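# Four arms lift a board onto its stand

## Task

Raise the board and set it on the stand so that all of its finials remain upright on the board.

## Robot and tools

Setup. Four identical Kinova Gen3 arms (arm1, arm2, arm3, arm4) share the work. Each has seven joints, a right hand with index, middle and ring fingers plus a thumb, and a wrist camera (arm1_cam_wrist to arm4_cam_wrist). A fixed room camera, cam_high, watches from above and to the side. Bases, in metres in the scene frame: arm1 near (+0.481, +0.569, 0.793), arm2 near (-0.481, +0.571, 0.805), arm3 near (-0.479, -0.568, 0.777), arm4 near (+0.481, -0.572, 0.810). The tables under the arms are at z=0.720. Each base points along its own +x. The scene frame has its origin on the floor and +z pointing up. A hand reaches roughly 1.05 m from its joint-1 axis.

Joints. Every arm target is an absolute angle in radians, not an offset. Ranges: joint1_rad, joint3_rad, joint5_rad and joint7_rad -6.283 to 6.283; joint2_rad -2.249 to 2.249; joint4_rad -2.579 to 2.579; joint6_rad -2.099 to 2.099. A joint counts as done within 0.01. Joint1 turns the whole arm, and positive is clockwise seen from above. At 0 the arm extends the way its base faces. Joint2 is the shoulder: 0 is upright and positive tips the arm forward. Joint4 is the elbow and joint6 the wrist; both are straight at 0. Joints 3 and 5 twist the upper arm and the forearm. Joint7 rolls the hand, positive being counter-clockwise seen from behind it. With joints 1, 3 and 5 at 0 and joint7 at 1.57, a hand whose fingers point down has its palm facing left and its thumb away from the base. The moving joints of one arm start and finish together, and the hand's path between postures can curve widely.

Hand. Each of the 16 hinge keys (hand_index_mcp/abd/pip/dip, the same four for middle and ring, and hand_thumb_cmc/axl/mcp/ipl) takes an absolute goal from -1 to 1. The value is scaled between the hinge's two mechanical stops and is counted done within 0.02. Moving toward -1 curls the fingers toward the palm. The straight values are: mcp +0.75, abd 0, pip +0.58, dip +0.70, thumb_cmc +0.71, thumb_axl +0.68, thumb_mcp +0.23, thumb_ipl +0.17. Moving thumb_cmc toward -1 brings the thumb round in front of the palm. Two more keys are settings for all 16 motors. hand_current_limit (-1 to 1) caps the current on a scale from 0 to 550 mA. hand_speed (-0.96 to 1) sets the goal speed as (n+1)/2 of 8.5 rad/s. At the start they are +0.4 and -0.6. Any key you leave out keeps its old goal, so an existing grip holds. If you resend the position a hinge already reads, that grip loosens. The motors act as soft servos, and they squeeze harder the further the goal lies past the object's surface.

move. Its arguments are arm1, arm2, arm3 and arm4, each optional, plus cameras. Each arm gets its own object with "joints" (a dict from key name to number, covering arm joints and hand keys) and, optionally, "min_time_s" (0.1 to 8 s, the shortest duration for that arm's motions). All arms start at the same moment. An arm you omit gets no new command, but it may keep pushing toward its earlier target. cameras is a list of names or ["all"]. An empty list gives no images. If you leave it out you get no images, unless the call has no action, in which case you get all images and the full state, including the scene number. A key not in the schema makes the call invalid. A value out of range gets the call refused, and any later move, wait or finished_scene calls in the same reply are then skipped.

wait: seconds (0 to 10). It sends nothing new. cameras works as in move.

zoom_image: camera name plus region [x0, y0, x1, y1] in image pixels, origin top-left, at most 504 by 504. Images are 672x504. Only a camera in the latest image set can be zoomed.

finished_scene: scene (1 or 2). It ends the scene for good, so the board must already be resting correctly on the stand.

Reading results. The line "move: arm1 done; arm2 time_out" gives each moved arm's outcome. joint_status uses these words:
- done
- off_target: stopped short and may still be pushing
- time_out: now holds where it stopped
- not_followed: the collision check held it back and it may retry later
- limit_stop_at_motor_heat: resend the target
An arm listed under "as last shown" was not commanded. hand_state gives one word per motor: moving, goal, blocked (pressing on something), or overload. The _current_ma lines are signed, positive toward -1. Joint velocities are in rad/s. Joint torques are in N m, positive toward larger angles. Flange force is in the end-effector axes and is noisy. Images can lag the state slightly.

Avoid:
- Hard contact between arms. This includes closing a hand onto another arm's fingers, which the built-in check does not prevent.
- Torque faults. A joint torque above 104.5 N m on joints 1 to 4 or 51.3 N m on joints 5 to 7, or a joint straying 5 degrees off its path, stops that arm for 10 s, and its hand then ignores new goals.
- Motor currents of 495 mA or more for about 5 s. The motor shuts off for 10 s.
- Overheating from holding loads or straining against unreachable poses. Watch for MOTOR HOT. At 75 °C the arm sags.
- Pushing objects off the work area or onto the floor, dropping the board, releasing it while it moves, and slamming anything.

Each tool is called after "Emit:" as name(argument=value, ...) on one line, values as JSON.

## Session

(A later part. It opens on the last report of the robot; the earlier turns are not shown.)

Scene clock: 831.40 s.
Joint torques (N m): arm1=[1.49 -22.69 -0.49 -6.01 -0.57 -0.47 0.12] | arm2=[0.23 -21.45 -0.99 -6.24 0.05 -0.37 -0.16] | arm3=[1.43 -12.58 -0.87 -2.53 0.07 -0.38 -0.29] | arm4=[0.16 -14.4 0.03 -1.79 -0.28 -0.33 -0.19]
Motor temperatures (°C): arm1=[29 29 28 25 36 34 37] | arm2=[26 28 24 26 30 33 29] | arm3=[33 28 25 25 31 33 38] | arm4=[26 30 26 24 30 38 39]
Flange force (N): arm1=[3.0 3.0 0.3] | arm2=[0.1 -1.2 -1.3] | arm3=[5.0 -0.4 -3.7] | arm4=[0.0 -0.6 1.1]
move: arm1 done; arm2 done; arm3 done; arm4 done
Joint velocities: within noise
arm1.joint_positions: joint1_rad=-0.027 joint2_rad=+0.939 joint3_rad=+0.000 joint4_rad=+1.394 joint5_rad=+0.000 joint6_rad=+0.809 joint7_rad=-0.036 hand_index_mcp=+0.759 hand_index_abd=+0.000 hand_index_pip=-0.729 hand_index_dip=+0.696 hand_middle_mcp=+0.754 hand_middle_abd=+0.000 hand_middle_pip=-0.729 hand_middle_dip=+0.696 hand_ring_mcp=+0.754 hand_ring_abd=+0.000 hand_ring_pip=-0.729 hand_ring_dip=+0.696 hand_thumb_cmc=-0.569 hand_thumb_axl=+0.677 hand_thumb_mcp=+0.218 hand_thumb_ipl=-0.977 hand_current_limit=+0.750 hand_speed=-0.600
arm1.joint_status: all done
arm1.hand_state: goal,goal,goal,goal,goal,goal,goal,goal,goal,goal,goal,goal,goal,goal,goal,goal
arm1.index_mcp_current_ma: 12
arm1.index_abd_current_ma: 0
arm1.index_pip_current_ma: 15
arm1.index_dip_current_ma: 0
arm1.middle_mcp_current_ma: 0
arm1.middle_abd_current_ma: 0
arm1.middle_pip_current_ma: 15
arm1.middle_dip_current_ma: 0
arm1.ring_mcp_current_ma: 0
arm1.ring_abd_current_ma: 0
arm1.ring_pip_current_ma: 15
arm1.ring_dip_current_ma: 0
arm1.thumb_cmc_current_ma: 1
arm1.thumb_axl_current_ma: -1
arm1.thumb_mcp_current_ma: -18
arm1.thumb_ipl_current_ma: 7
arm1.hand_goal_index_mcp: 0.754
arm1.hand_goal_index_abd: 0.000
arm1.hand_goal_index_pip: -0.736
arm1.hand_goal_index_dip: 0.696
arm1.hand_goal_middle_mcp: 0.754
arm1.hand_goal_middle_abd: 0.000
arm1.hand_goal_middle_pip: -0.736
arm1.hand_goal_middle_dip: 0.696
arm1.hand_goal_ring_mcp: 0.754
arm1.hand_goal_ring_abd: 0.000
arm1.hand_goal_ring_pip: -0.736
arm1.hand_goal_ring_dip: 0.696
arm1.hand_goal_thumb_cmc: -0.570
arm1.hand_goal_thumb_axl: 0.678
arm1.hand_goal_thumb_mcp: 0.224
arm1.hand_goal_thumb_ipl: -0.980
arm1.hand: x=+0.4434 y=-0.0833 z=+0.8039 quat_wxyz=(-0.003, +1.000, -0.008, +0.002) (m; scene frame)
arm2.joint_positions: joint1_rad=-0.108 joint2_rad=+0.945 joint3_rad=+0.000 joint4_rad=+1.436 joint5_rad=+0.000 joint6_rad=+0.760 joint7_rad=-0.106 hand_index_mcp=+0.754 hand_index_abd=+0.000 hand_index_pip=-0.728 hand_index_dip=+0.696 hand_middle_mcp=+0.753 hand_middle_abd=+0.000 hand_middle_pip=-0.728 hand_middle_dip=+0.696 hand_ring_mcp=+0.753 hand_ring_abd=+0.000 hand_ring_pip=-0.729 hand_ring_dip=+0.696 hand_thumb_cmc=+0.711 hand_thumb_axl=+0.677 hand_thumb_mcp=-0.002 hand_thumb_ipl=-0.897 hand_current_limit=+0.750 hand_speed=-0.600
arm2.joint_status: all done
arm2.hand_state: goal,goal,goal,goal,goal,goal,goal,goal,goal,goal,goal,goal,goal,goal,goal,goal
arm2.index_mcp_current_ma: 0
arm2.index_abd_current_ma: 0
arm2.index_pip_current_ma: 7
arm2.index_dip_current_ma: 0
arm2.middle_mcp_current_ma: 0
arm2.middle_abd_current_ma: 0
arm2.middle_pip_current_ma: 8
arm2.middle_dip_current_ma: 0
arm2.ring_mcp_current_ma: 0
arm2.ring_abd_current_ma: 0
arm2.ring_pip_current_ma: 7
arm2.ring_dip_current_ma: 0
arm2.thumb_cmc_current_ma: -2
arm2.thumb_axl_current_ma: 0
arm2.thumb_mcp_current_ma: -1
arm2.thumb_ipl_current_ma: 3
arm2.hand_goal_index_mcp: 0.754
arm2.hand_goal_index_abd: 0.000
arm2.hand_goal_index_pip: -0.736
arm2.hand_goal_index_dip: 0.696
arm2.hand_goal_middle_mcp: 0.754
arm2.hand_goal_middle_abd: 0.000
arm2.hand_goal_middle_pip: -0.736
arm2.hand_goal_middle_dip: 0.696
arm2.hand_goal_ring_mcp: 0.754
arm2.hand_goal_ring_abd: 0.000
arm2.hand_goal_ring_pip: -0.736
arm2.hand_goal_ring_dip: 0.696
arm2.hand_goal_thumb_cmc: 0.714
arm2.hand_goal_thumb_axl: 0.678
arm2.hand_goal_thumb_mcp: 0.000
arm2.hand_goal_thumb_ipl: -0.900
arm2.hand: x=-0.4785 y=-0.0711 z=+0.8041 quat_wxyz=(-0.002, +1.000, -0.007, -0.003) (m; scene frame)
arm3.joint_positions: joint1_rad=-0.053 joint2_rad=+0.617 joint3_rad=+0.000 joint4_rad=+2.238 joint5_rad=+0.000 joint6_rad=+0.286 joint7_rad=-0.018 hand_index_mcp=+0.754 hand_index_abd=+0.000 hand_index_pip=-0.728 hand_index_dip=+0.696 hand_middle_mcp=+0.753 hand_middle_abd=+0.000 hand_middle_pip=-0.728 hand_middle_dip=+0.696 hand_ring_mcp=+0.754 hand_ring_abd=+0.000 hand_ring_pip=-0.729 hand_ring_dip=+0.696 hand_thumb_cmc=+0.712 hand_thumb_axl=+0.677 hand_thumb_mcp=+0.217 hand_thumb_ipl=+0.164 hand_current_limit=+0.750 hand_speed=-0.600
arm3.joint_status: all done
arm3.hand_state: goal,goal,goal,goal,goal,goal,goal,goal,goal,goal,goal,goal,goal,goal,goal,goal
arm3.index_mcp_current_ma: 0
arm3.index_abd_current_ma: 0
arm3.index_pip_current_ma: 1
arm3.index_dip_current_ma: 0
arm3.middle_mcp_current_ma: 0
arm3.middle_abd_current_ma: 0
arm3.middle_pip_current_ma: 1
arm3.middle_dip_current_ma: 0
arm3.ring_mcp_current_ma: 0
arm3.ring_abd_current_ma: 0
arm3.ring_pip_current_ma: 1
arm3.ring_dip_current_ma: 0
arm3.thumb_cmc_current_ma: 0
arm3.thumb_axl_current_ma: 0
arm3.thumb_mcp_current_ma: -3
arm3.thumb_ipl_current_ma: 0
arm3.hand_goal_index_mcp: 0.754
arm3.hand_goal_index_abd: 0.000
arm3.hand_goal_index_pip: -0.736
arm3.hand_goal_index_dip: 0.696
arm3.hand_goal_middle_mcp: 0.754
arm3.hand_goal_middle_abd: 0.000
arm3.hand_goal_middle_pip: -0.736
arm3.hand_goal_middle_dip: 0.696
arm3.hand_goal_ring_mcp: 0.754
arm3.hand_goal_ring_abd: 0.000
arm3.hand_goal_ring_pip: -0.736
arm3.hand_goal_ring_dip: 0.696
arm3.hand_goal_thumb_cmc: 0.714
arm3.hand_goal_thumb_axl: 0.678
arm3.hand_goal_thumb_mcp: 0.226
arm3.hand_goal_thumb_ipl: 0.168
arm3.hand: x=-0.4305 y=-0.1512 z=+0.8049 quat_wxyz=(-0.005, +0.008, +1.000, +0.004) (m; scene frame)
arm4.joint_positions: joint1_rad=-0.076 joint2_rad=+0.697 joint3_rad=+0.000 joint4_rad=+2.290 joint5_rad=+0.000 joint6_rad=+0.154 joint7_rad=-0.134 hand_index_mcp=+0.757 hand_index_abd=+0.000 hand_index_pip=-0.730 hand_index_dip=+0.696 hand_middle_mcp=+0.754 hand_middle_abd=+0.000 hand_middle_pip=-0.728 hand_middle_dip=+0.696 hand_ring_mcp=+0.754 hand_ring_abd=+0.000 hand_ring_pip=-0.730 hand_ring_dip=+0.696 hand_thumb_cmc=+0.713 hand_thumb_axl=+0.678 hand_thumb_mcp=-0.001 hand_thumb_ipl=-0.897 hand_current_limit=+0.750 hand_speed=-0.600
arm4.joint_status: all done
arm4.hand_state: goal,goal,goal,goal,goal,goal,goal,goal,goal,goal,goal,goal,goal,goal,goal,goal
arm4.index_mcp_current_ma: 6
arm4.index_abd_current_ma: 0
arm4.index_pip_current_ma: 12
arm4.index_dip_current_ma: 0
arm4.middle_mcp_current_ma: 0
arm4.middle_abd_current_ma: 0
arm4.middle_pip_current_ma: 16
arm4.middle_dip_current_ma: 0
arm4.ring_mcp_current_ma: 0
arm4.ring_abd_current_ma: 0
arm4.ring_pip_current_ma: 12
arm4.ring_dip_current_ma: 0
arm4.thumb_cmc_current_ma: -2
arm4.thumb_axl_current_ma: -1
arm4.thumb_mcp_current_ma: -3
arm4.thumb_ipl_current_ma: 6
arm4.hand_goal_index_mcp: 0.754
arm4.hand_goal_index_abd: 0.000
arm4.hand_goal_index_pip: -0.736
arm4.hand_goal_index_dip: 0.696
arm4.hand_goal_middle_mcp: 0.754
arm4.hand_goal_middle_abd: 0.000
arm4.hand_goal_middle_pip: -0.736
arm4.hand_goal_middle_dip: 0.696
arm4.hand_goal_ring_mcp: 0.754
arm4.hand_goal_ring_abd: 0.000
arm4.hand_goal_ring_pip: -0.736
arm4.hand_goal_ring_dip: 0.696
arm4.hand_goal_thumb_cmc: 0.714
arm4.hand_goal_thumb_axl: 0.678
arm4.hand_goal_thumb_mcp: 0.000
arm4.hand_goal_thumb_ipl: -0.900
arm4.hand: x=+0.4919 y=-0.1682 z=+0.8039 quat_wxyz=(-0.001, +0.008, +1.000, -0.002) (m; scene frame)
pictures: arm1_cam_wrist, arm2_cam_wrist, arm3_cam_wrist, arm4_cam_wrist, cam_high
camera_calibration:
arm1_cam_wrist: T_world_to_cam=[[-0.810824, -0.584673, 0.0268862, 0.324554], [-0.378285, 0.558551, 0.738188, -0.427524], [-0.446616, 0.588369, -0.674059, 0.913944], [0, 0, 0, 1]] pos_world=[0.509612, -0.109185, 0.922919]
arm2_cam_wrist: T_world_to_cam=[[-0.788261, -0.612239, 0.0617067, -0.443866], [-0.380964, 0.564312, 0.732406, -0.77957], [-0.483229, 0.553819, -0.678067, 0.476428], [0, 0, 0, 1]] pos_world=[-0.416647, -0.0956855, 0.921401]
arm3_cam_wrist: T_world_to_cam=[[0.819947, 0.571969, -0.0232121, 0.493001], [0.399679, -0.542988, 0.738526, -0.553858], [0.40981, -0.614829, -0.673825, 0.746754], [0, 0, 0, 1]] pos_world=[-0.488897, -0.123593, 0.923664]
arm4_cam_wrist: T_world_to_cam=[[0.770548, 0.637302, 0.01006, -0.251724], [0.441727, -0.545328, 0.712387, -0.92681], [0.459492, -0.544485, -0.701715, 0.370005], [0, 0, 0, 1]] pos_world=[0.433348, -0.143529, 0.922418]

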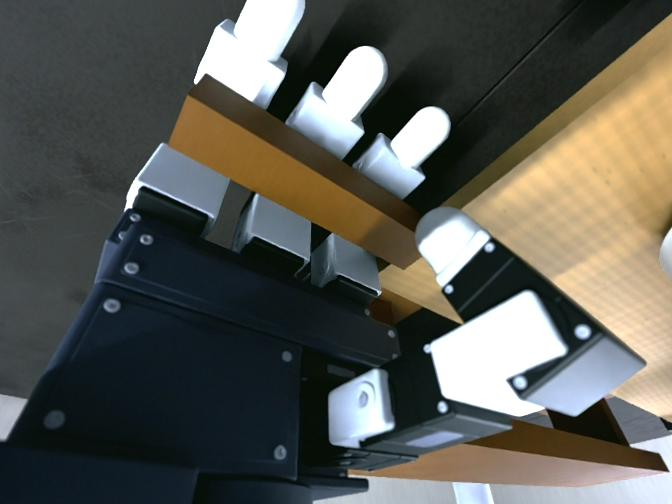

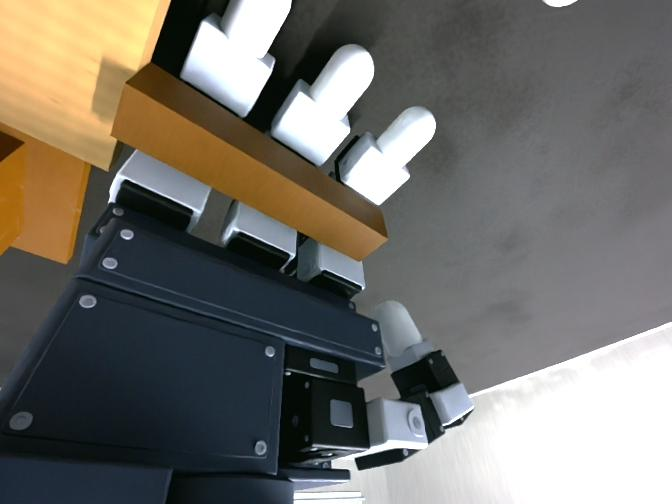

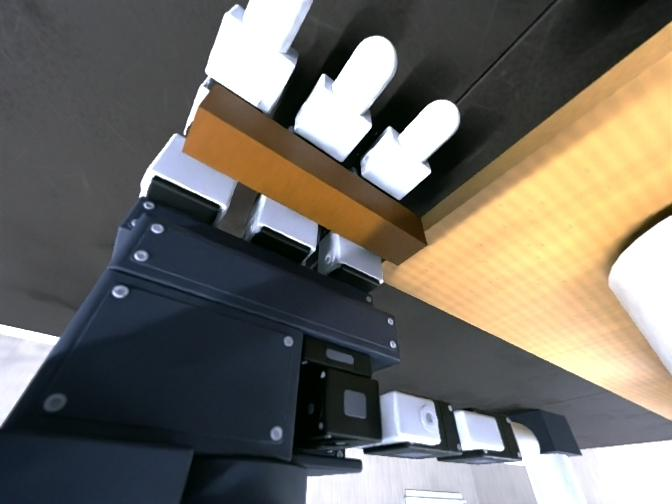

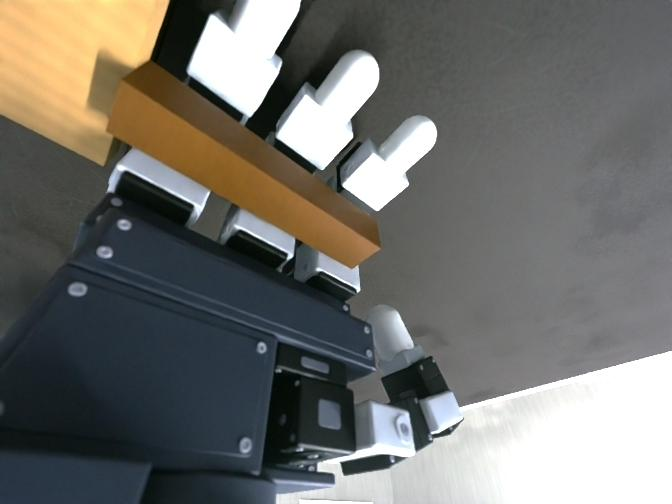

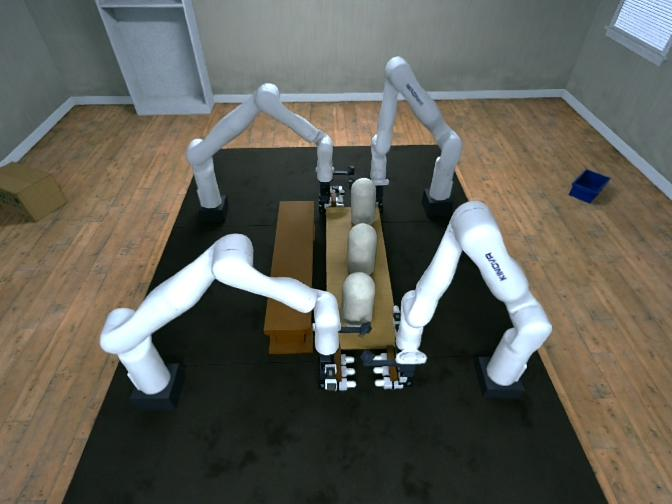

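Emit:
move(arm1={"joints":{"joint2_rad":0.9279,"joint4_rad":1.3691,"joint6_rad":0.8446,"hand_index_dip":0.043,"hand_middle_dip":0.043,"hand_ring_dip":0.043},"min_time_s":1.5}, arm2={"joints":{"joint2_rad":0.9322,"joint4_rad":1.4135,"joint6_rad":0.7959,"hand_index_dip":0.043,"hand_middle_dip":0.043,"hand_ring_dip":0.043},"min_time_s":1.5}, arm3={"joints":{"joint2_rad":0.5868,"joint4_rad":2.2176,"joint6_rad":0.3372,"hand_index_dip":0.043,"hand_middle_dip":0.043,"hand_ring_dip":0.043},"min_time_s":1.5}, arm4={"joints":{"joint2_rad":0.6617,"joint4_rad":2.2729,"joint6_rad":0.2070,"hand_index_dip":0.043,"hand_middle_dip":0.043,"hand_ring_dip":0.043},"min_time_s":1.5}, cameras=["all"])

Scene clock: 879.70 s.
Joint torques (N m): arm1=[1.51 -22.85 -0.44 -6.13 -0.59 -0.51 0.12] | arm2=[0.28 -21.51 -1.01 -6.48 0.03 -0.38 -0.16] | arm3=[1.44 -12.56 -0.89 -2.95 0.05 -0.33 -0.31] | arm4=[0.2 -15.5 0.16 -3.99 -0.24 -1.19 -0.16]
Motor temperatures (°C): arm1=[29 31 27 25 36 34 37] | arm2=[26 29 24 26 30 33 29] | arm3=[33 28 25 25 31 33 38] | arm4=[26 29 26 24 30 38 39]
Flange force (N): arm1=[3.0 3.6 0.3] | arm2=[0.1 -1.3 -1.3] | arm3=[4.9 -0.6 -3.2] | arm4=[0.1 -3.3 2.3]
move: arm1 done; arm2 done; arm3 done; arm4 done
Joint velocities: within noise
arm1.joint_positions: joint1_rad=-0.027 joint2_rad=+0.928 joint3_rad=+0.000 joint4_rad=+1.369 joint5_rad=+0.000 joint6_rad=+0.845 joint7_rad=-0.036 hand_index_mcp=+0.759 hand_index_abd=+0.000 hand_index_pip=-0.729 hand_index_dip=+0.048 hand_middle_mcp=+0.754 hand_middle_abd=+0.000 hand_middle_pip=-0.729 hand_middle_dip=+0.047 hand_ring_mcp=+0.754 hand_ring_abd=+0.000 hand_ring_pip=-0.729 hand_ring_dip=+0.048 hand_thumb_cmc=-0.569 hand_thumb_axl=+0.677 hand_thumb_mcp=+0.218 hand_thumb_ipl=-0.977 hand_current_limit=+0.750 hand_speed=-0.600
arm1.joint_status: all done
arm1.hand_state: goal,goal,goal,goal,goal,goal,goal,goal,goal,goal,goal,goal,goal,goal,goal,goal
arm1.index_mcp_current_ma: 11
arm1.index_abd_current_ma: 0
arm1.index_pip_current_ma: 15
arm1.index_dip_current_ma: 7
arm1.middle_mcp_current_ma: 0
arm1.middle_abd_current_ma: 0
arm1.middle_pip_current_ma: 15
arm1.middle_dip_current_ma: 5
arm1.ring_mcp_current_ma: 0
arm1.ring_abd_current_ma: 0
arm1.ring_pip_current_ma: 15
arm1.ring_dip_current_ma: 7
arm1.thumb_cmc_current_ma: 1
arm1.thumb_axl_current_ma: -1
arm1.thumb_mcp_current_ma: -18
arm1.thumb_ipl_current_ma: 7
arm1.hand_goal_index_mcp: 0.754
arm1.hand_goal_index_abd: 0.000
arm1.hand_goal_index_pip: -0.736
arm1.hand_goal_index_dip: 0.044
arm1.hand_goal_middle_mcp: 0.754
arm1.hand_goal_middle_abd: 0.000
arm1.hand_goal_middle_pip: -0.736
arm1.hand_goal_middle_dip: 0.044
arm1.hand_goal_ring_mcp: 0.754
arm1.hand_goal_ring_abd: 0.000
arm1.hand_goal_ring_pip: -0.736
arm1.hand_goal_ring_dip: 0.044
arm1.hand_goal_thumb_cmc: -0.570
arm1.hand_goal_thumb_axl: 0.678
arm1.hand_goal_thumb_mcp: 0.224
arm1.hand_goal_thumb_ipl: -0.980
arm1.hand: x=+0.4434 y=-0.0882 z=+0.8160 quat_wxyz=(-0.003, +1.000, -0.008, +0.002) (m; scene frame)
arm2.joint_positions: joint1_rad=-0.108 joint2_rad=+0.932 joint3_rad=+0.000 joint4_rad=+1.414 joint5_rad=+0.000 joint6_rad=+0.796 joint7_rad=-0.106 hand_index_mcp=+0.754 hand_index_abd=+0.000 hand_index_pip=-0.728 hand_index_dip=+0.047 hand_middle_mcp=+0.753 hand_middle_abd=+0.000 hand_middle_pip=-0.728 hand_middle_dip=+0.048 hand_ring_mcp=+0.753 hand_ring_abd=+0.000 hand_ring_pip=-0.729 hand_ring_dip=+0.047 hand_thumb_cmc=+0.711 hand_thumb_axl=+0.677 hand_thumb_mcp=-0.002 hand_thumb_ipl=-0.897 hand_current_limit=+0.750 hand_speed=-0.600
arm2.joint_status: all done
arm2.hand_state: goal,goal,goal,goal,goal,goal,goal,goal,goal,goal,goal,goal,goal,goal,goal,goal
arm2.index_mcp_current_ma: 0
arm2.index_abd_current_ma: 0
arm2.index_pip_current_ma: 7
arm2.index_dip_current_ma: 2
arm2.middle_mcp_current_ma: 0
arm2.middle_abd_current_ma: 0
arm2.middle_pip_current_ma: 8
arm2.middle_dip_current_ma: 3
arm2.ring_mcp_current_ma: 0
arm2.ring_abd_current_ma: 0
arm2.ring_pip_current_ma: 7
arm2.ring_dip_current_ma: 2
arm2.thumb_cmc_current_ma: -2
arm2.thumb_axl_current_ma: 0
arm2.thumb_mcp_current_ma: -1
arm2.thumb_ipl_current_ma: 3
arm2.hand_goal_index_mcp: 0.754
arm2.hand_goal_index_abd: 0.000
arm2.hand_goal_index_pip: -0.736
arm2.hand_goal_index_dip: 0.044
arm2.hand_goal_middle_mcp: 0.754
arm2.hand_goal_middle_abd: 0.000
arm2.hand_goal_middle_pip: -0.736
arm2.hand_goal_middle_dip: 0.044
arm2.hand_goal_ring_mcp: 0.754
arm2.hand_goal_ring_abd: 0.000
arm2.hand_goal_ring_pip: -0.736
arm2.hand_goal_ring_dip: 0.044
arm2.hand_goal_thumb_cmc: 0.714
arm2.hand_goal_thumb_axl: 0.678
arm2.hand_goal_thumb_mcp: 0.000
arm2.hand_goal_thumb_ipl: -0.900
arm2.hand: x=-0.4780 y=-0.0759 z=+0.8162 quat_wxyz=(-0.002, +1.000, -0.007, -0.003) (m; scene frame)
arm3.joint_positions: joint1_rad=-0.053 joint2_rad=+0.587 joint3_rad=+0.000 joint4_rad=+2.218 joint5_rad=+0.000 joint6_rad=+0.337 joint7_rad=-0.018 hand_index_mcp=+0.754 hand_index_abd=+0.000 hand_index_pip=-0.728 hand_index_dip=+0.048 hand_middle_mcp=+0.753 hand_middle_abd=+0.000 hand_middle_pip=-0.728 hand_middle_dip=+0.047 hand_ring_mcp=+0.754 hand_ring_abd=+0.000 hand_ring_pip=-0.729 hand_ring_dip=+0.048 hand_thumb_cmc=+0.712 hand_thumb_axl=+0.677 hand_thumb_mcp=+0.217 hand_thumb_ipl=+0.164 hand_current_limit=+0.750 hand_speed=-0.600
arm3.joint_status: all done
arm3.hand_state: goal,goal,goal,goal,goal,goal,goal,goal,goal,goal,goal,goal,goal,goal,goal,goal
arm3.index_mcp_current_ma: 0
arm3.index_abd_current_ma: 0
arm3.index_pip_current_ma: 1
arm3.index_dip_current_ma: 0
arm3.middle_mcp_current_ma: 0
arm3.middle_abd_current_ma: 0
arm3.middle_pip_current_ma: 1
arm3.middle_dip_current_ma: 0
arm3.ring_mcp_current_ma: 0
arm3.ring_abd_current_ma: 0
arm3.ring_pip_current_ma: 1
arm3.ring_dip_current_ma: 0
arm3.thumb_cmc_current_ma: 0
arm3.thumb_axl_current_ma: 0
arm3.thumb_mcp_current_ma: -3
arm3.thumb_ipl_current_ma: 0
arm3.hand_goal_index_mcp: 0.754
arm3.hand_goal_index_abd: 0.000
arm3.hand_goal_index_pip: -0.736
arm3.hand_goal_index_dip: 0.044
arm3.hand_goal_middle_mcp: 0.754
arm3.hand_goal_middle_abd: 0.000
arm3.hand_goal_middle_pip: -0.736
arm3.hand_goal_middle_dip: 0.044
arm3.hand_goal_ring_mcp: 0.754
arm3.hand_goal_ring_abd: 0.000
arm3.hand_goal_ring_pip: -0.736
arm3.hand_goal_ring_dip: 0.044
arm3.hand_goal_thumb_cmc: 0.714
arm3.hand_goal_thumb_axl: 0.678
arm3.hand_goal_thumb_mcp: 0.226
arm3.hand_goal_thumb_ipl: 0.168
arm3.hand: x=-0.4304 y=-0.1465 z=+0.8172 quat_wxyz=(-0.005, +0.008, +1.000, +0.004) (m; scene frame)
arm4.joint_positions: joint1_rad=-0.076 joint2_rad=+0.662 joint3_rad=+0.000 joint4_rad=+2.273 joint5_rad=+0.000 joint6_rad=+0.207 joint7_rad=-0.134 hand_index_mcp=+0.760 hand_index_abd=+0.000 hand_index_pip=-0.730 hand_index_dip=+0.047 hand_middle_mcp=+0.759 hand_middle_abd=+0.000 hand_middle_pip=-0.728 hand_middle_dip=+0.047 hand_ring_mcp=+0.757 hand_ring_abd=+0.000 hand_ring_pip=-0.730 hand_ring_dip=+0.047 hand_thumb_cmc=+0.713 hand_thumb_axl=+0.678 hand_thumb_mcp=-0.001 hand_thumb_ipl=-0.897 hand_current_limit=+0.750 hand_speed=-0.600
arm4.joint_status: all done
arm4.hand_state: goal,goal,goal,goal,goal,goal,goal,goal,goal,goal,goal,goal,goal,goal,goal,goal
arm4.index_mcp_current_ma: 13
arm4.index_abd_current_ma: 0
arm4.index_pip_current_ma: 12
arm4.index_dip_current_ma: 6
arm4.middle_mcp_current_ma: 9
arm4.middle_abd_current_ma: 0
arm4.middle_pip_current_ma: 16
arm4.middle_dip_current_ma: 5
arm4.ring_mcp_current_ma: 6
arm4.ring_abd_current_ma: 0
arm4.ring_pip_current_ma: 12
arm4.ring_dip_current_ma: 5
arm4.thumb_cmc_current_ma: -2
arm4.thumb_axl_current_ma: -1
arm4.thumb_mcp_current_ma: -3
arm4.thumb_ipl_current_ma: 6
arm4.hand_goal_index_mcp: 0.754
arm4.hand_goal_index_abd: 0.000
arm4.hand_goal_index_pip: -0.736
arm4.hand_goal_index_dip: 0.044
arm4.hand_goal_middle_mcp: 0.754
arm4.hand_goal_middle_abd: 0.000
arm4.hand_goal_middle_pip: -0.736
arm4.hand_goal_middle_dip: 0.044
arm4.hand_goal_ring_mcp: 0.754
arm4.hand_goal_ring_abd: 0.000
arm4.hand_goal_ring_pip: -0.736
arm4.hand_goal_ring_dip: 0.044
arm4.hand_goal_thumb_cmc: 0.714
arm4.hand_goal_thumb_axl: 0.678
arm4.hand_goal_thumb_mcp: 0.000
arm4.hand_goal_thumb_ipl: -0.900
arm4.hand: x=+0.4913 y=-0.1634 z=+0.8161 quat_wxyz=(-0.001, +0.008, +1.000, -0.002) (m; scene frame)
pictures: arm1_cam_wrist, arm2_cam_wrist, arm3_cam_wrist, arm4_cam_wrist, cam_high
camera_calibration:
arm1_cam_wrist: T_world_to_cam=[[-0.810823, -0.58467, 0.0269689, 0.321364], [-0.378293, 0.558663, 0.738099, -0.433655], [-0.446611, 0.588265, -0.674153, 0.925169], [0, 0, 0, 1]] pos_world=[0.509712, -0.114085, 0.935119]
arm2_cam_wrist: T_world_to_cam=[[-0.788258, -0.612242, 0.0617099, -0.44722], [-0.380929, 0.564271, 0.732456, -0.785513], [-0.483262, 0.553857, -0.678012, 0.487527], [0, 0, 0, 1]] pos_world=[-0.416147, -0.100585, 0.933501]
arm3_cam_wrist: T_world_to_cam=[[0.819924, 0.572, -0.0232554, 0.490547], [0.399726, -0.542955, 0.738525, -0.560328], [0.40981, -0.61483, -0.673825, 0.757823], [0, 0, 0, 1]] pos_world=[-0.488797, -0.118893, 0.935864]
arm4_cam_wrist: T_world_to_cam=[[0.770576, 0.637268, 0.0101058, -0.254503], [0.441711, -0.545408, 0.712335, -0.932575], [0.45946, -0.544445, -0.701767, 0.381523], [0, 0, 0, 1]] pos_world=[0.432748, -0.138729, 0.934618]

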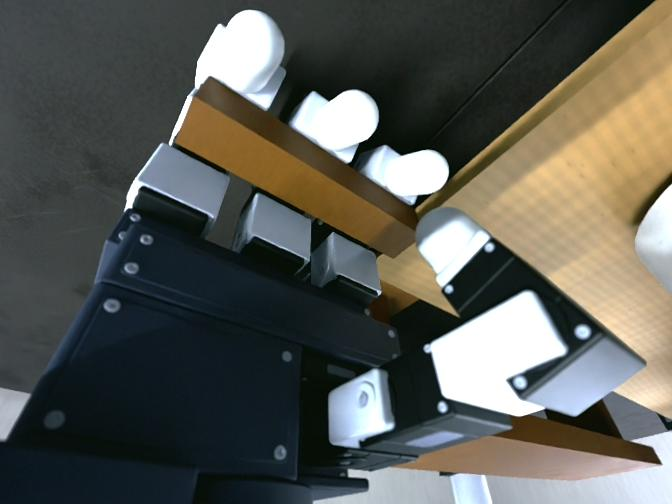

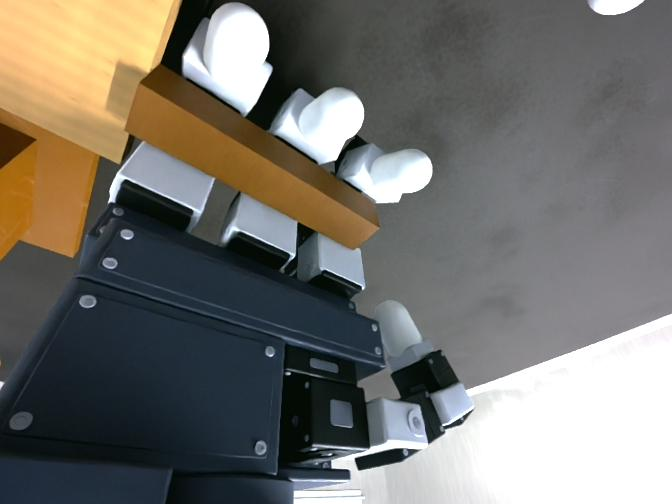

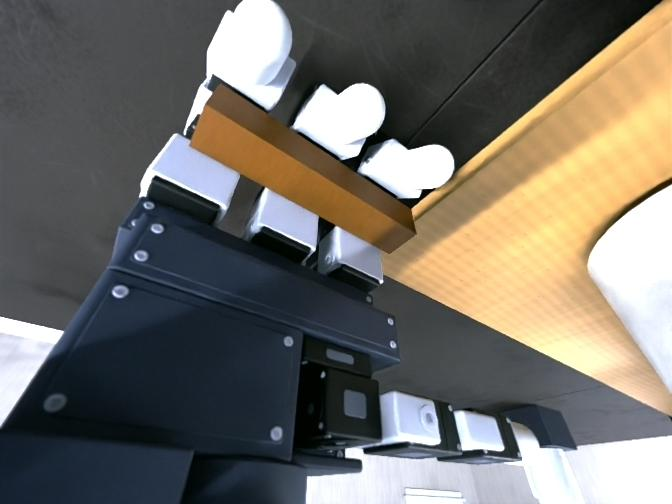

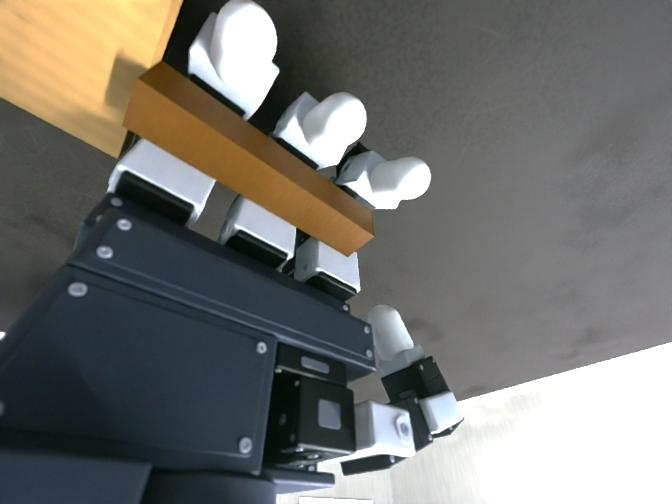

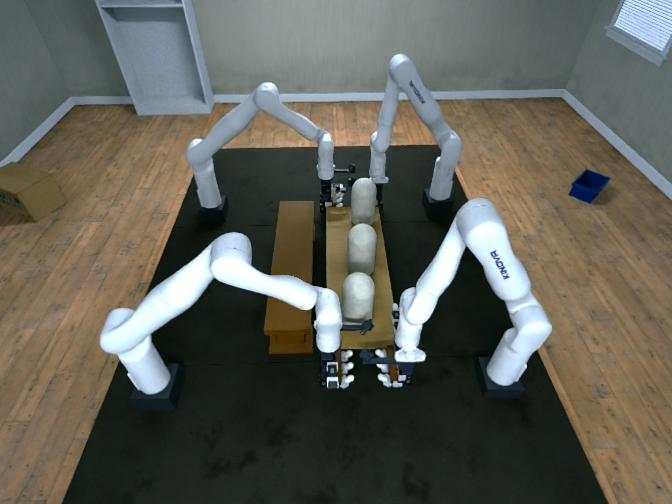

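Emit:
move(arm1={"joints":{"joint2_rad":0.9118,"joint4_rad":1.3657,"joint6_rad":0.8641},"min_time_s":2}, arm2={"joints":{"joint2_rad":0.9154,"joint4_rad":1.4111,"joint6_rad":0.8151},"min_time_s":2}, arm3={"joints":{"joint2_rad":0.5587,"joint4_rad":2.2125,"joint6_rad":0.3704},"min_time_s":2}, arm4={"joints":{"joint2_rad":0.6300,"joint4_rad":2.2768,"joint6_rad":0.2348},"min_time_s":2}, cameras=["all"])

Scene clock: 904.63 s.
Joint torques (N m): arm1=[2.01 -27.24 0.18 -5.7 -0.44 1.18 0.08] | arm2=[1.12 -24.99 -0.02 -6.54 0.37 0.61 -0.21] | arm3=[1.73 -15.26 -0.76 -2.66 0.1 0.44 -0.23] | arm4=[0.66 -14.88 0.52 1.26 -0.29 1.76 -0.24]
Motor temperatures (°C): arm1=[29 32 27 26 36 34 37] | arm2=[26 31 24 26 30 33 29] | arm3=[33 29 25 25 31 33 38] | arm4=[26 30 26 24 30 38 39]
Flange force (N): arm1=[3.8 9.9 10.4] | arm2=[1.8 2.4 6.5] | arm3=[5.7 2.5 7.0] | arm4=[1.9 6.6 9.4]
move: arm1 done; arm2 done; arm3 done; arm4 done
Joint velocities: within noise
arm1.joint_positions: joint1_rad=-0.027 joint2_rad=+0.912 joint3_rad=+0.000 joint4_rad=+1.366 joint5_rad=+0.000 joint6_rad=+0.864 joint7_rad=-0.036 hand_index_mcp=+0.765 hand_index_abd=+0.000 hand_index_pip=-0.708 hand_index_dip=+0.049 hand_middle_mcp=+0.764 hand_middle_abd=+0.000 hand_middle_pip=-0.708 hand_middle_dip=+0.048 hand_ring_mcp=+0.765 hand_ring_abd=+0.000 hand_ring_pip=-0.709 hand_ring_dip=+0.049 hand_thumb_cmc=-0.569 hand_thumb_axl=+0.677 hand_thumb_mcp=+0.218 hand_thumb_ipl=-0.977 hand_current_limit=+0.750 hand_speed=-0.600
arm1.joint_status: all done
arm1.hand_state: goal,goal,blocked,goal,goal,goal,blocked,goal,goal,goal,blocked,goal,goal,goal,goal,goal
arm1.index_mcp_current_ma: 29
arm1.index_abd_current_ma: 0
arm1.index_pip_current_ma: 85
arm1.index_dip_current_ma: 10
arm1.middle_mcp_current_ma: 27
arm1.middle_abd_current_ma: 0
arm1.middle_pip_current_ma: 85
arm1.middle_dip_current_ma: 9
arm1.ring_mcp_current_ma: 29
arm1.ring_abd_current_ma: 0
arm1.ring_pip_current_ma: 81
arm1.ring_dip_current_ma: 11
arm1.thumb_cmc_current_ma: 1
arm1.thumb_axl_current_ma: -1
arm1.thumb_mcp_current_ma: -18
arm1.thumb_ipl_current_ma: 7
arm1.hand_goal_index_mcp: 0.754
arm1.hand_goal_index_abd: 0.000
arm1.hand_goal_index_pip: -0.736
arm1.hand_goal_index_dip: 0.044
arm1.hand_goal_middle_mcp: 0.754
arm1.hand_goal_middle_abd: 0.000
arm1.hand_goal_middle_pip: -0.736
arm1.hand_goal_middle_dip: 0.044
arm1.hand_goal_ring_mcp: 0.754
arm1.hand_goal_ring_abd: 0.000
arm1.hand_goal_ring_pip: -0.736
arm1.hand_goal_ring_dip: 0.044
arm1.hand_goal_thumb_cmc: -0.570
arm1.hand_goal_thumb_axl: 0.678
arm1.hand_goal_thumb_mcp: 0.224
arm1.hand_goal_thumb_ipl: -0.980
arm1.hand: x=+0.4434 y=-0.0882 z=+0.8260 quat_wxyz=(-0.003, +1.000, -0.008, +0.002) (m; scene frame)
arm2.joint_positions: joint1_rad=-0.108 joint2_rad=+0.915 joint3_rad=+0.000 joint4_rad=+1.411 joint5_rad=+0.000 joint6_rad=+0.815 joint7_rad=-0.106 hand_index_mcp=+0.761 hand_index_abd=+0.000 hand_index_pip=-0.718 hand_index_dip=+0.047 hand_middle_mcp=+0.761 hand_middle_abd=+0.000 hand_middle_pip=-0.718 hand_middle_dip=+0.048 hand_ring_mcp=+0.760 hand_ring_abd=+0.000 hand_ring_pip=-0.719 hand_ring_dip=+0.047 hand_thumb_cmc=+0.711 hand_thumb_axl=+0.677 hand_thumb_mcp=-0.002 hand_thumb_ipl=-0.897 hand_current_limit=+0.750 hand_speed=-0.600
arm2.joint_status: all done
arm2.hand_state: goal,goal,goal,goal,goal,goal,goal,goal,goal,goal,goal,goal,goal,goal,goal,goal
arm2.index_mcp_current_ma: 7
arm2.index_abd_current_ma: 0
arm2.index_pip_current_ma: 26
arm2.index_dip_current_ma: 2
arm2.middle_mcp_current_ma: 7
arm2.middle_abd_current_ma: 0
arm2.middle_pip_current_ma: 26
arm2.middle_dip_current_ma: 3
arm2.ring_mcp_current_ma: 6
arm2.ring_abd_current_ma: 0
arm2.ring_pip_current_ma: 23
arm2.ring_dip_current_ma: 2
arm2.thumb_cmc_current_ma: -2
arm2.thumb_axl_current_ma: 0
arm2.thumb_mcp_current_ma: -1
arm2.thumb_ipl_current_ma: 3
arm2.hand_goal_index_mcp: 0.754
arm2.hand_goal_index_abd: 0.000
arm2.hand_goal_index_pip: -0.736
arm2.hand_goal_index_dip: 0.044
arm2.hand_goal_middle_mcp: 0.754
arm2.hand_goal_middle_abd: 0.000
arm2.hand_goal_middle_pip: -0.736
arm2.hand_goal_middle_dip: 0.044
arm2.hand_goal_ring_mcp: 0.754
arm2.hand_goal_ring_abd: 0.000
arm2.hand_goal_ring_pip: -0.736
arm2.hand_goal_ring_dip: 0.044
arm2.hand_goal_thumb_cmc: 0.714
arm2.hand_goal_thumb_axl: 0.678
arm2.hand_goal_thumb_mcp: 0.000
arm2.hand_goal_thumb_ipl: -0.900
arm2.hand: x=-0.4779 y=-0.0759 z=+0.8262 quat_wxyz=(-0.002, +1.000, -0.007, -0.003) (m; scene frame)
arm3.joint_positions: joint1_rad=-0.053 joint2_rad=+0.559 joint3_rad=+0.000 joint4_rad=+2.212 joint5_rad=+0.000 joint6_rad=+0.370 joint7_rad=-0.018 hand_index_mcp=+0.754 hand_index_abd=+0.000 hand_index_pip=-0.728 hand_index_dip=+0.048 hand_middle_mcp=+0.755 hand_middle_abd=+0.003 hand_middle_pip=-0.727 hand_middle_dip=+0.047 hand_ring_mcp=+0.760 hand_ring_abd=+0.000 hand_ring_pip=-0.718 hand_ring_dip=+0.047 hand_thumb_cmc=+0.712 hand_thumb_axl=+0.677 hand_thumb_mcp=+0.217 hand_thumb_ipl=+0.164 hand_current_limit=+0.750 hand_speed=-0.600
arm3.joint_status: all done
arm3.hand_state: goal,goal,goal,goal,goal,goal,goal,goal,goal,goal,goal,goal,goal,goal,goal,goal
arm3.index_mcp_current_ma: 0
arm3.index_abd_current_ma: 0
arm3.index_pip_current_ma: 1
arm3.index_dip_current_ma: 0
arm3.middle_mcp_current_ma: 0
arm3.middle_abd_current_ma: 0
arm3.middle_pip_current_ma: 1
arm3.middle_dip_current_ma: 0
arm3.ring_mcp_current_ma: 1
arm3.ring_abd_current_ma: 0
arm3.ring_pip_current_ma: 6
arm3.ring_dip_current_ma: 0
arm3.thumb_cmc_current_ma: 0
arm3.thumb_axl_current_ma: 0
arm3.thumb_mcp_current_ma: -3
arm3.thumb_ipl_current_ma: 0
arm3.hand_goal_index_mcp: 0.754
arm3.hand_goal_index_abd: 0.000
arm3.hand_goal_index_pip: -0.736
arm3.hand_goal_index_dip: 0.044
arm3.hand_goal_middle_mcp: 0.754
arm3.hand_goal_middle_abd: 0.000
arm3.hand_goal_middle_pip: -0.736
arm3.hand_goal_middle_dip: 0.044
arm3.hand_goal_ring_mcp: 0.754
arm3.hand_goal_ring_abd: 0.000
arm3.hand_goal_ring_pip: -0.736
arm3.hand_goal_ring_dip: 0.044
arm3.hand_goal_thumb_cmc: 0.714
arm3.hand_goal_thumb_axl: 0.678
arm3.hand_goal_thumb_mcp: 0.226
arm3.hand_goal_thumb_ipl: 0.168
arm3.hand: x=-0.4303 y=-0.1467 z=+0.8272 quat_wxyz=(-0.005, +0.008, +1.000, +0.004) (m; scene frame)
arm4.joint_positions: joint1_rad=-0.076 joint2_rad=+0.630 joint3_rad=+0.000 joint4_rad=+2.277 joint5_rad=+0.000 joint6_rad=+0.235 joint7_rad=-0.134 hand_index_mcp=+0.760 hand_index_abd=+0.000 hand_index_pip=-0.714 hand_index_dip=+0.048 hand_middle_mcp=+0.759 hand_middle_abd=+0.000 hand_middle_pip=-0.712 hand_middle_dip=+0.047 hand_ring_mcp=+0.758 hand_ring_abd=+0.000 hand_ring_pip=-0.714 hand_ring_dip=+0.048 hand_thumb_cmc=+0.713 hand_thumb_axl=+0.678 hand_thumb_mcp=-0.001 hand_thumb_ipl=-0.897 hand_current_limit=+0.750 hand_speed=-0.600
arm4.joint_status: all done
arm4.hand_state: goal,goal,blocked,goal,goal,goal,blocked,goal,goal,goal,blocked,goal,goal,goal,goal,goal
arm4.index_mcp_current_ma: 11
arm4.index_abd_current_ma: 0
arm4.index_pip_current_ma: 57
arm4.index_dip_current_ma: 6
arm4.middle_mcp_current_ma: 10
arm4.middle_abd_current_ma: 0
arm4.middle_pip_current_ma: 64
arm4.middle_dip_current_ma: 5
arm4.ring_mcp_current_ma: 8
arm4.ring_abd_current_ma: 0
arm4.ring_pip_current_ma: 58
arm4.ring_dip_current_ma: 7
arm4.thumb_cmc_current_ma: -2
arm4.thumb_axl_current_ma: -1
arm4.thumb_mcp_current_ma: -3
arm4.thumb_ipl_current_ma: 6
arm4.hand_goal_index_mcp: 0.754
arm4.hand_goal_index_abd: 0.000
arm4.hand_goal_index_pip: -0.736
arm4.hand_goal_index_dip: 0.044
arm4.hand_goal_middle_mcp: 0.754
arm4.hand_goal_middle_abd: 0.000
arm4.hand_goal_middle_pip: -0.736
arm4.hand_goal_middle_dip: 0.044
arm4.hand_goal_ring_mcp: 0.754
arm4.hand_goal_ring_abd: 0.000
arm4.hand_goal_ring_pip: -0.736
arm4.hand_goal_ring_dip: 0.044
arm4.hand_goal_thumb_cmc: 0.714
arm4.hand_goal_thumb_axl: 0.678
arm4.hand_goal_thumb_mcp: 0.000
arm4.hand_goal_thumb_ipl: -0.900
arm4.hand: x=+0.4916 y=-0.1655 z=+0.8261 quat_wxyz=(-0.001, +0.008, +1.000, -0.002) (m; scene frame)
pictures: arm1_cam_wrist, arm2_cam_wrist, arm3_cam_wrist, arm4_cam_wrist, cam_high
camera_calibration:
arm1_cam_wrist: T_world_to_cam=[[-0.810823, -0.58467, 0.0269689, 0.321014], [-0.378293, 0.558663, 0.738099, -0.441074], [-0.446611, 0.588265, -0.674153, 0.931866], [0, 0, 0, 1]] pos_world=[0.509612, -0.114085, 0.945119]
arm2_cam_wrist: T_world_to_cam=[[-0.788261, -0.612239, 0.0617067, -0.447756], [-0.380964, 0.564312, 0.732406, -0.792763], [-0.483229, 0.553819, -0.678067, 0.494416], [0, 0, 0, 1]] pos_world=[-0.416047, -0.100585, 0.943501]
arm3_cam_wrist: T_world_to_cam=[[0.819947, 0.571969, -0.0232121, 0.490838], [0.399679, -0.542988, 0.738526, -0.568018], [0.40981, -0.614829, -0.673825, 0.764404], [0, 0, 0, 1]] pos_world=[-0.488697, -0.119193, 0.945964]
arm4_cam_wrist: T_world_to_cam=[[0.770548, 0.637302, 0.01006, -0.253436], [0.441727, -0.545328, 0.712387, -0.940949], [0.459492, -0.544485, -0.701715, 0.387121], [0, 0, 0, 1]] pos_world=[0.433048, -0.140829, 0.944518]

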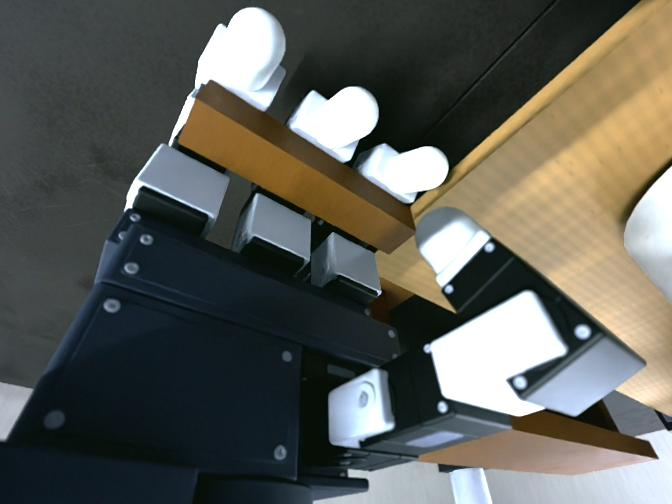

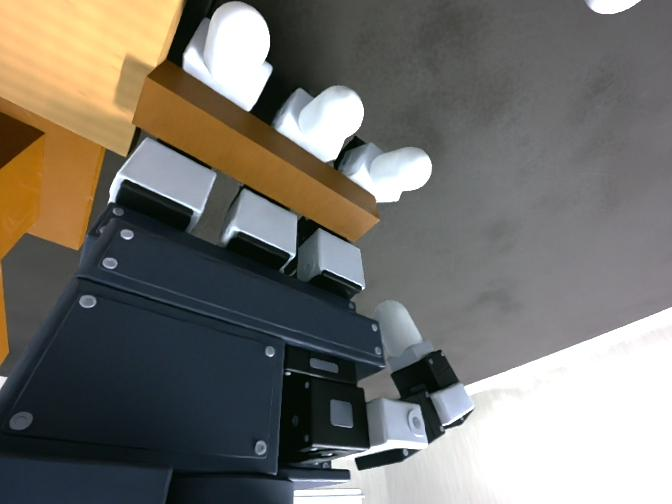

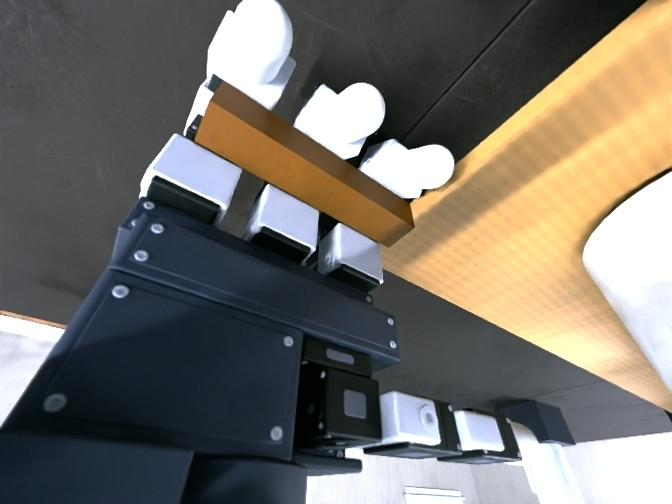

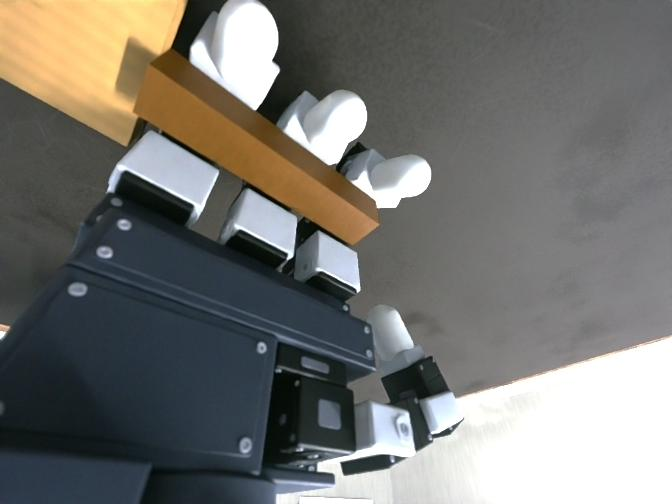

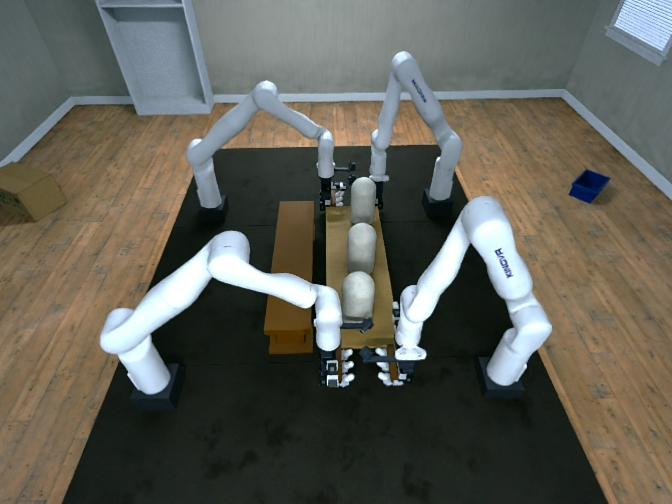

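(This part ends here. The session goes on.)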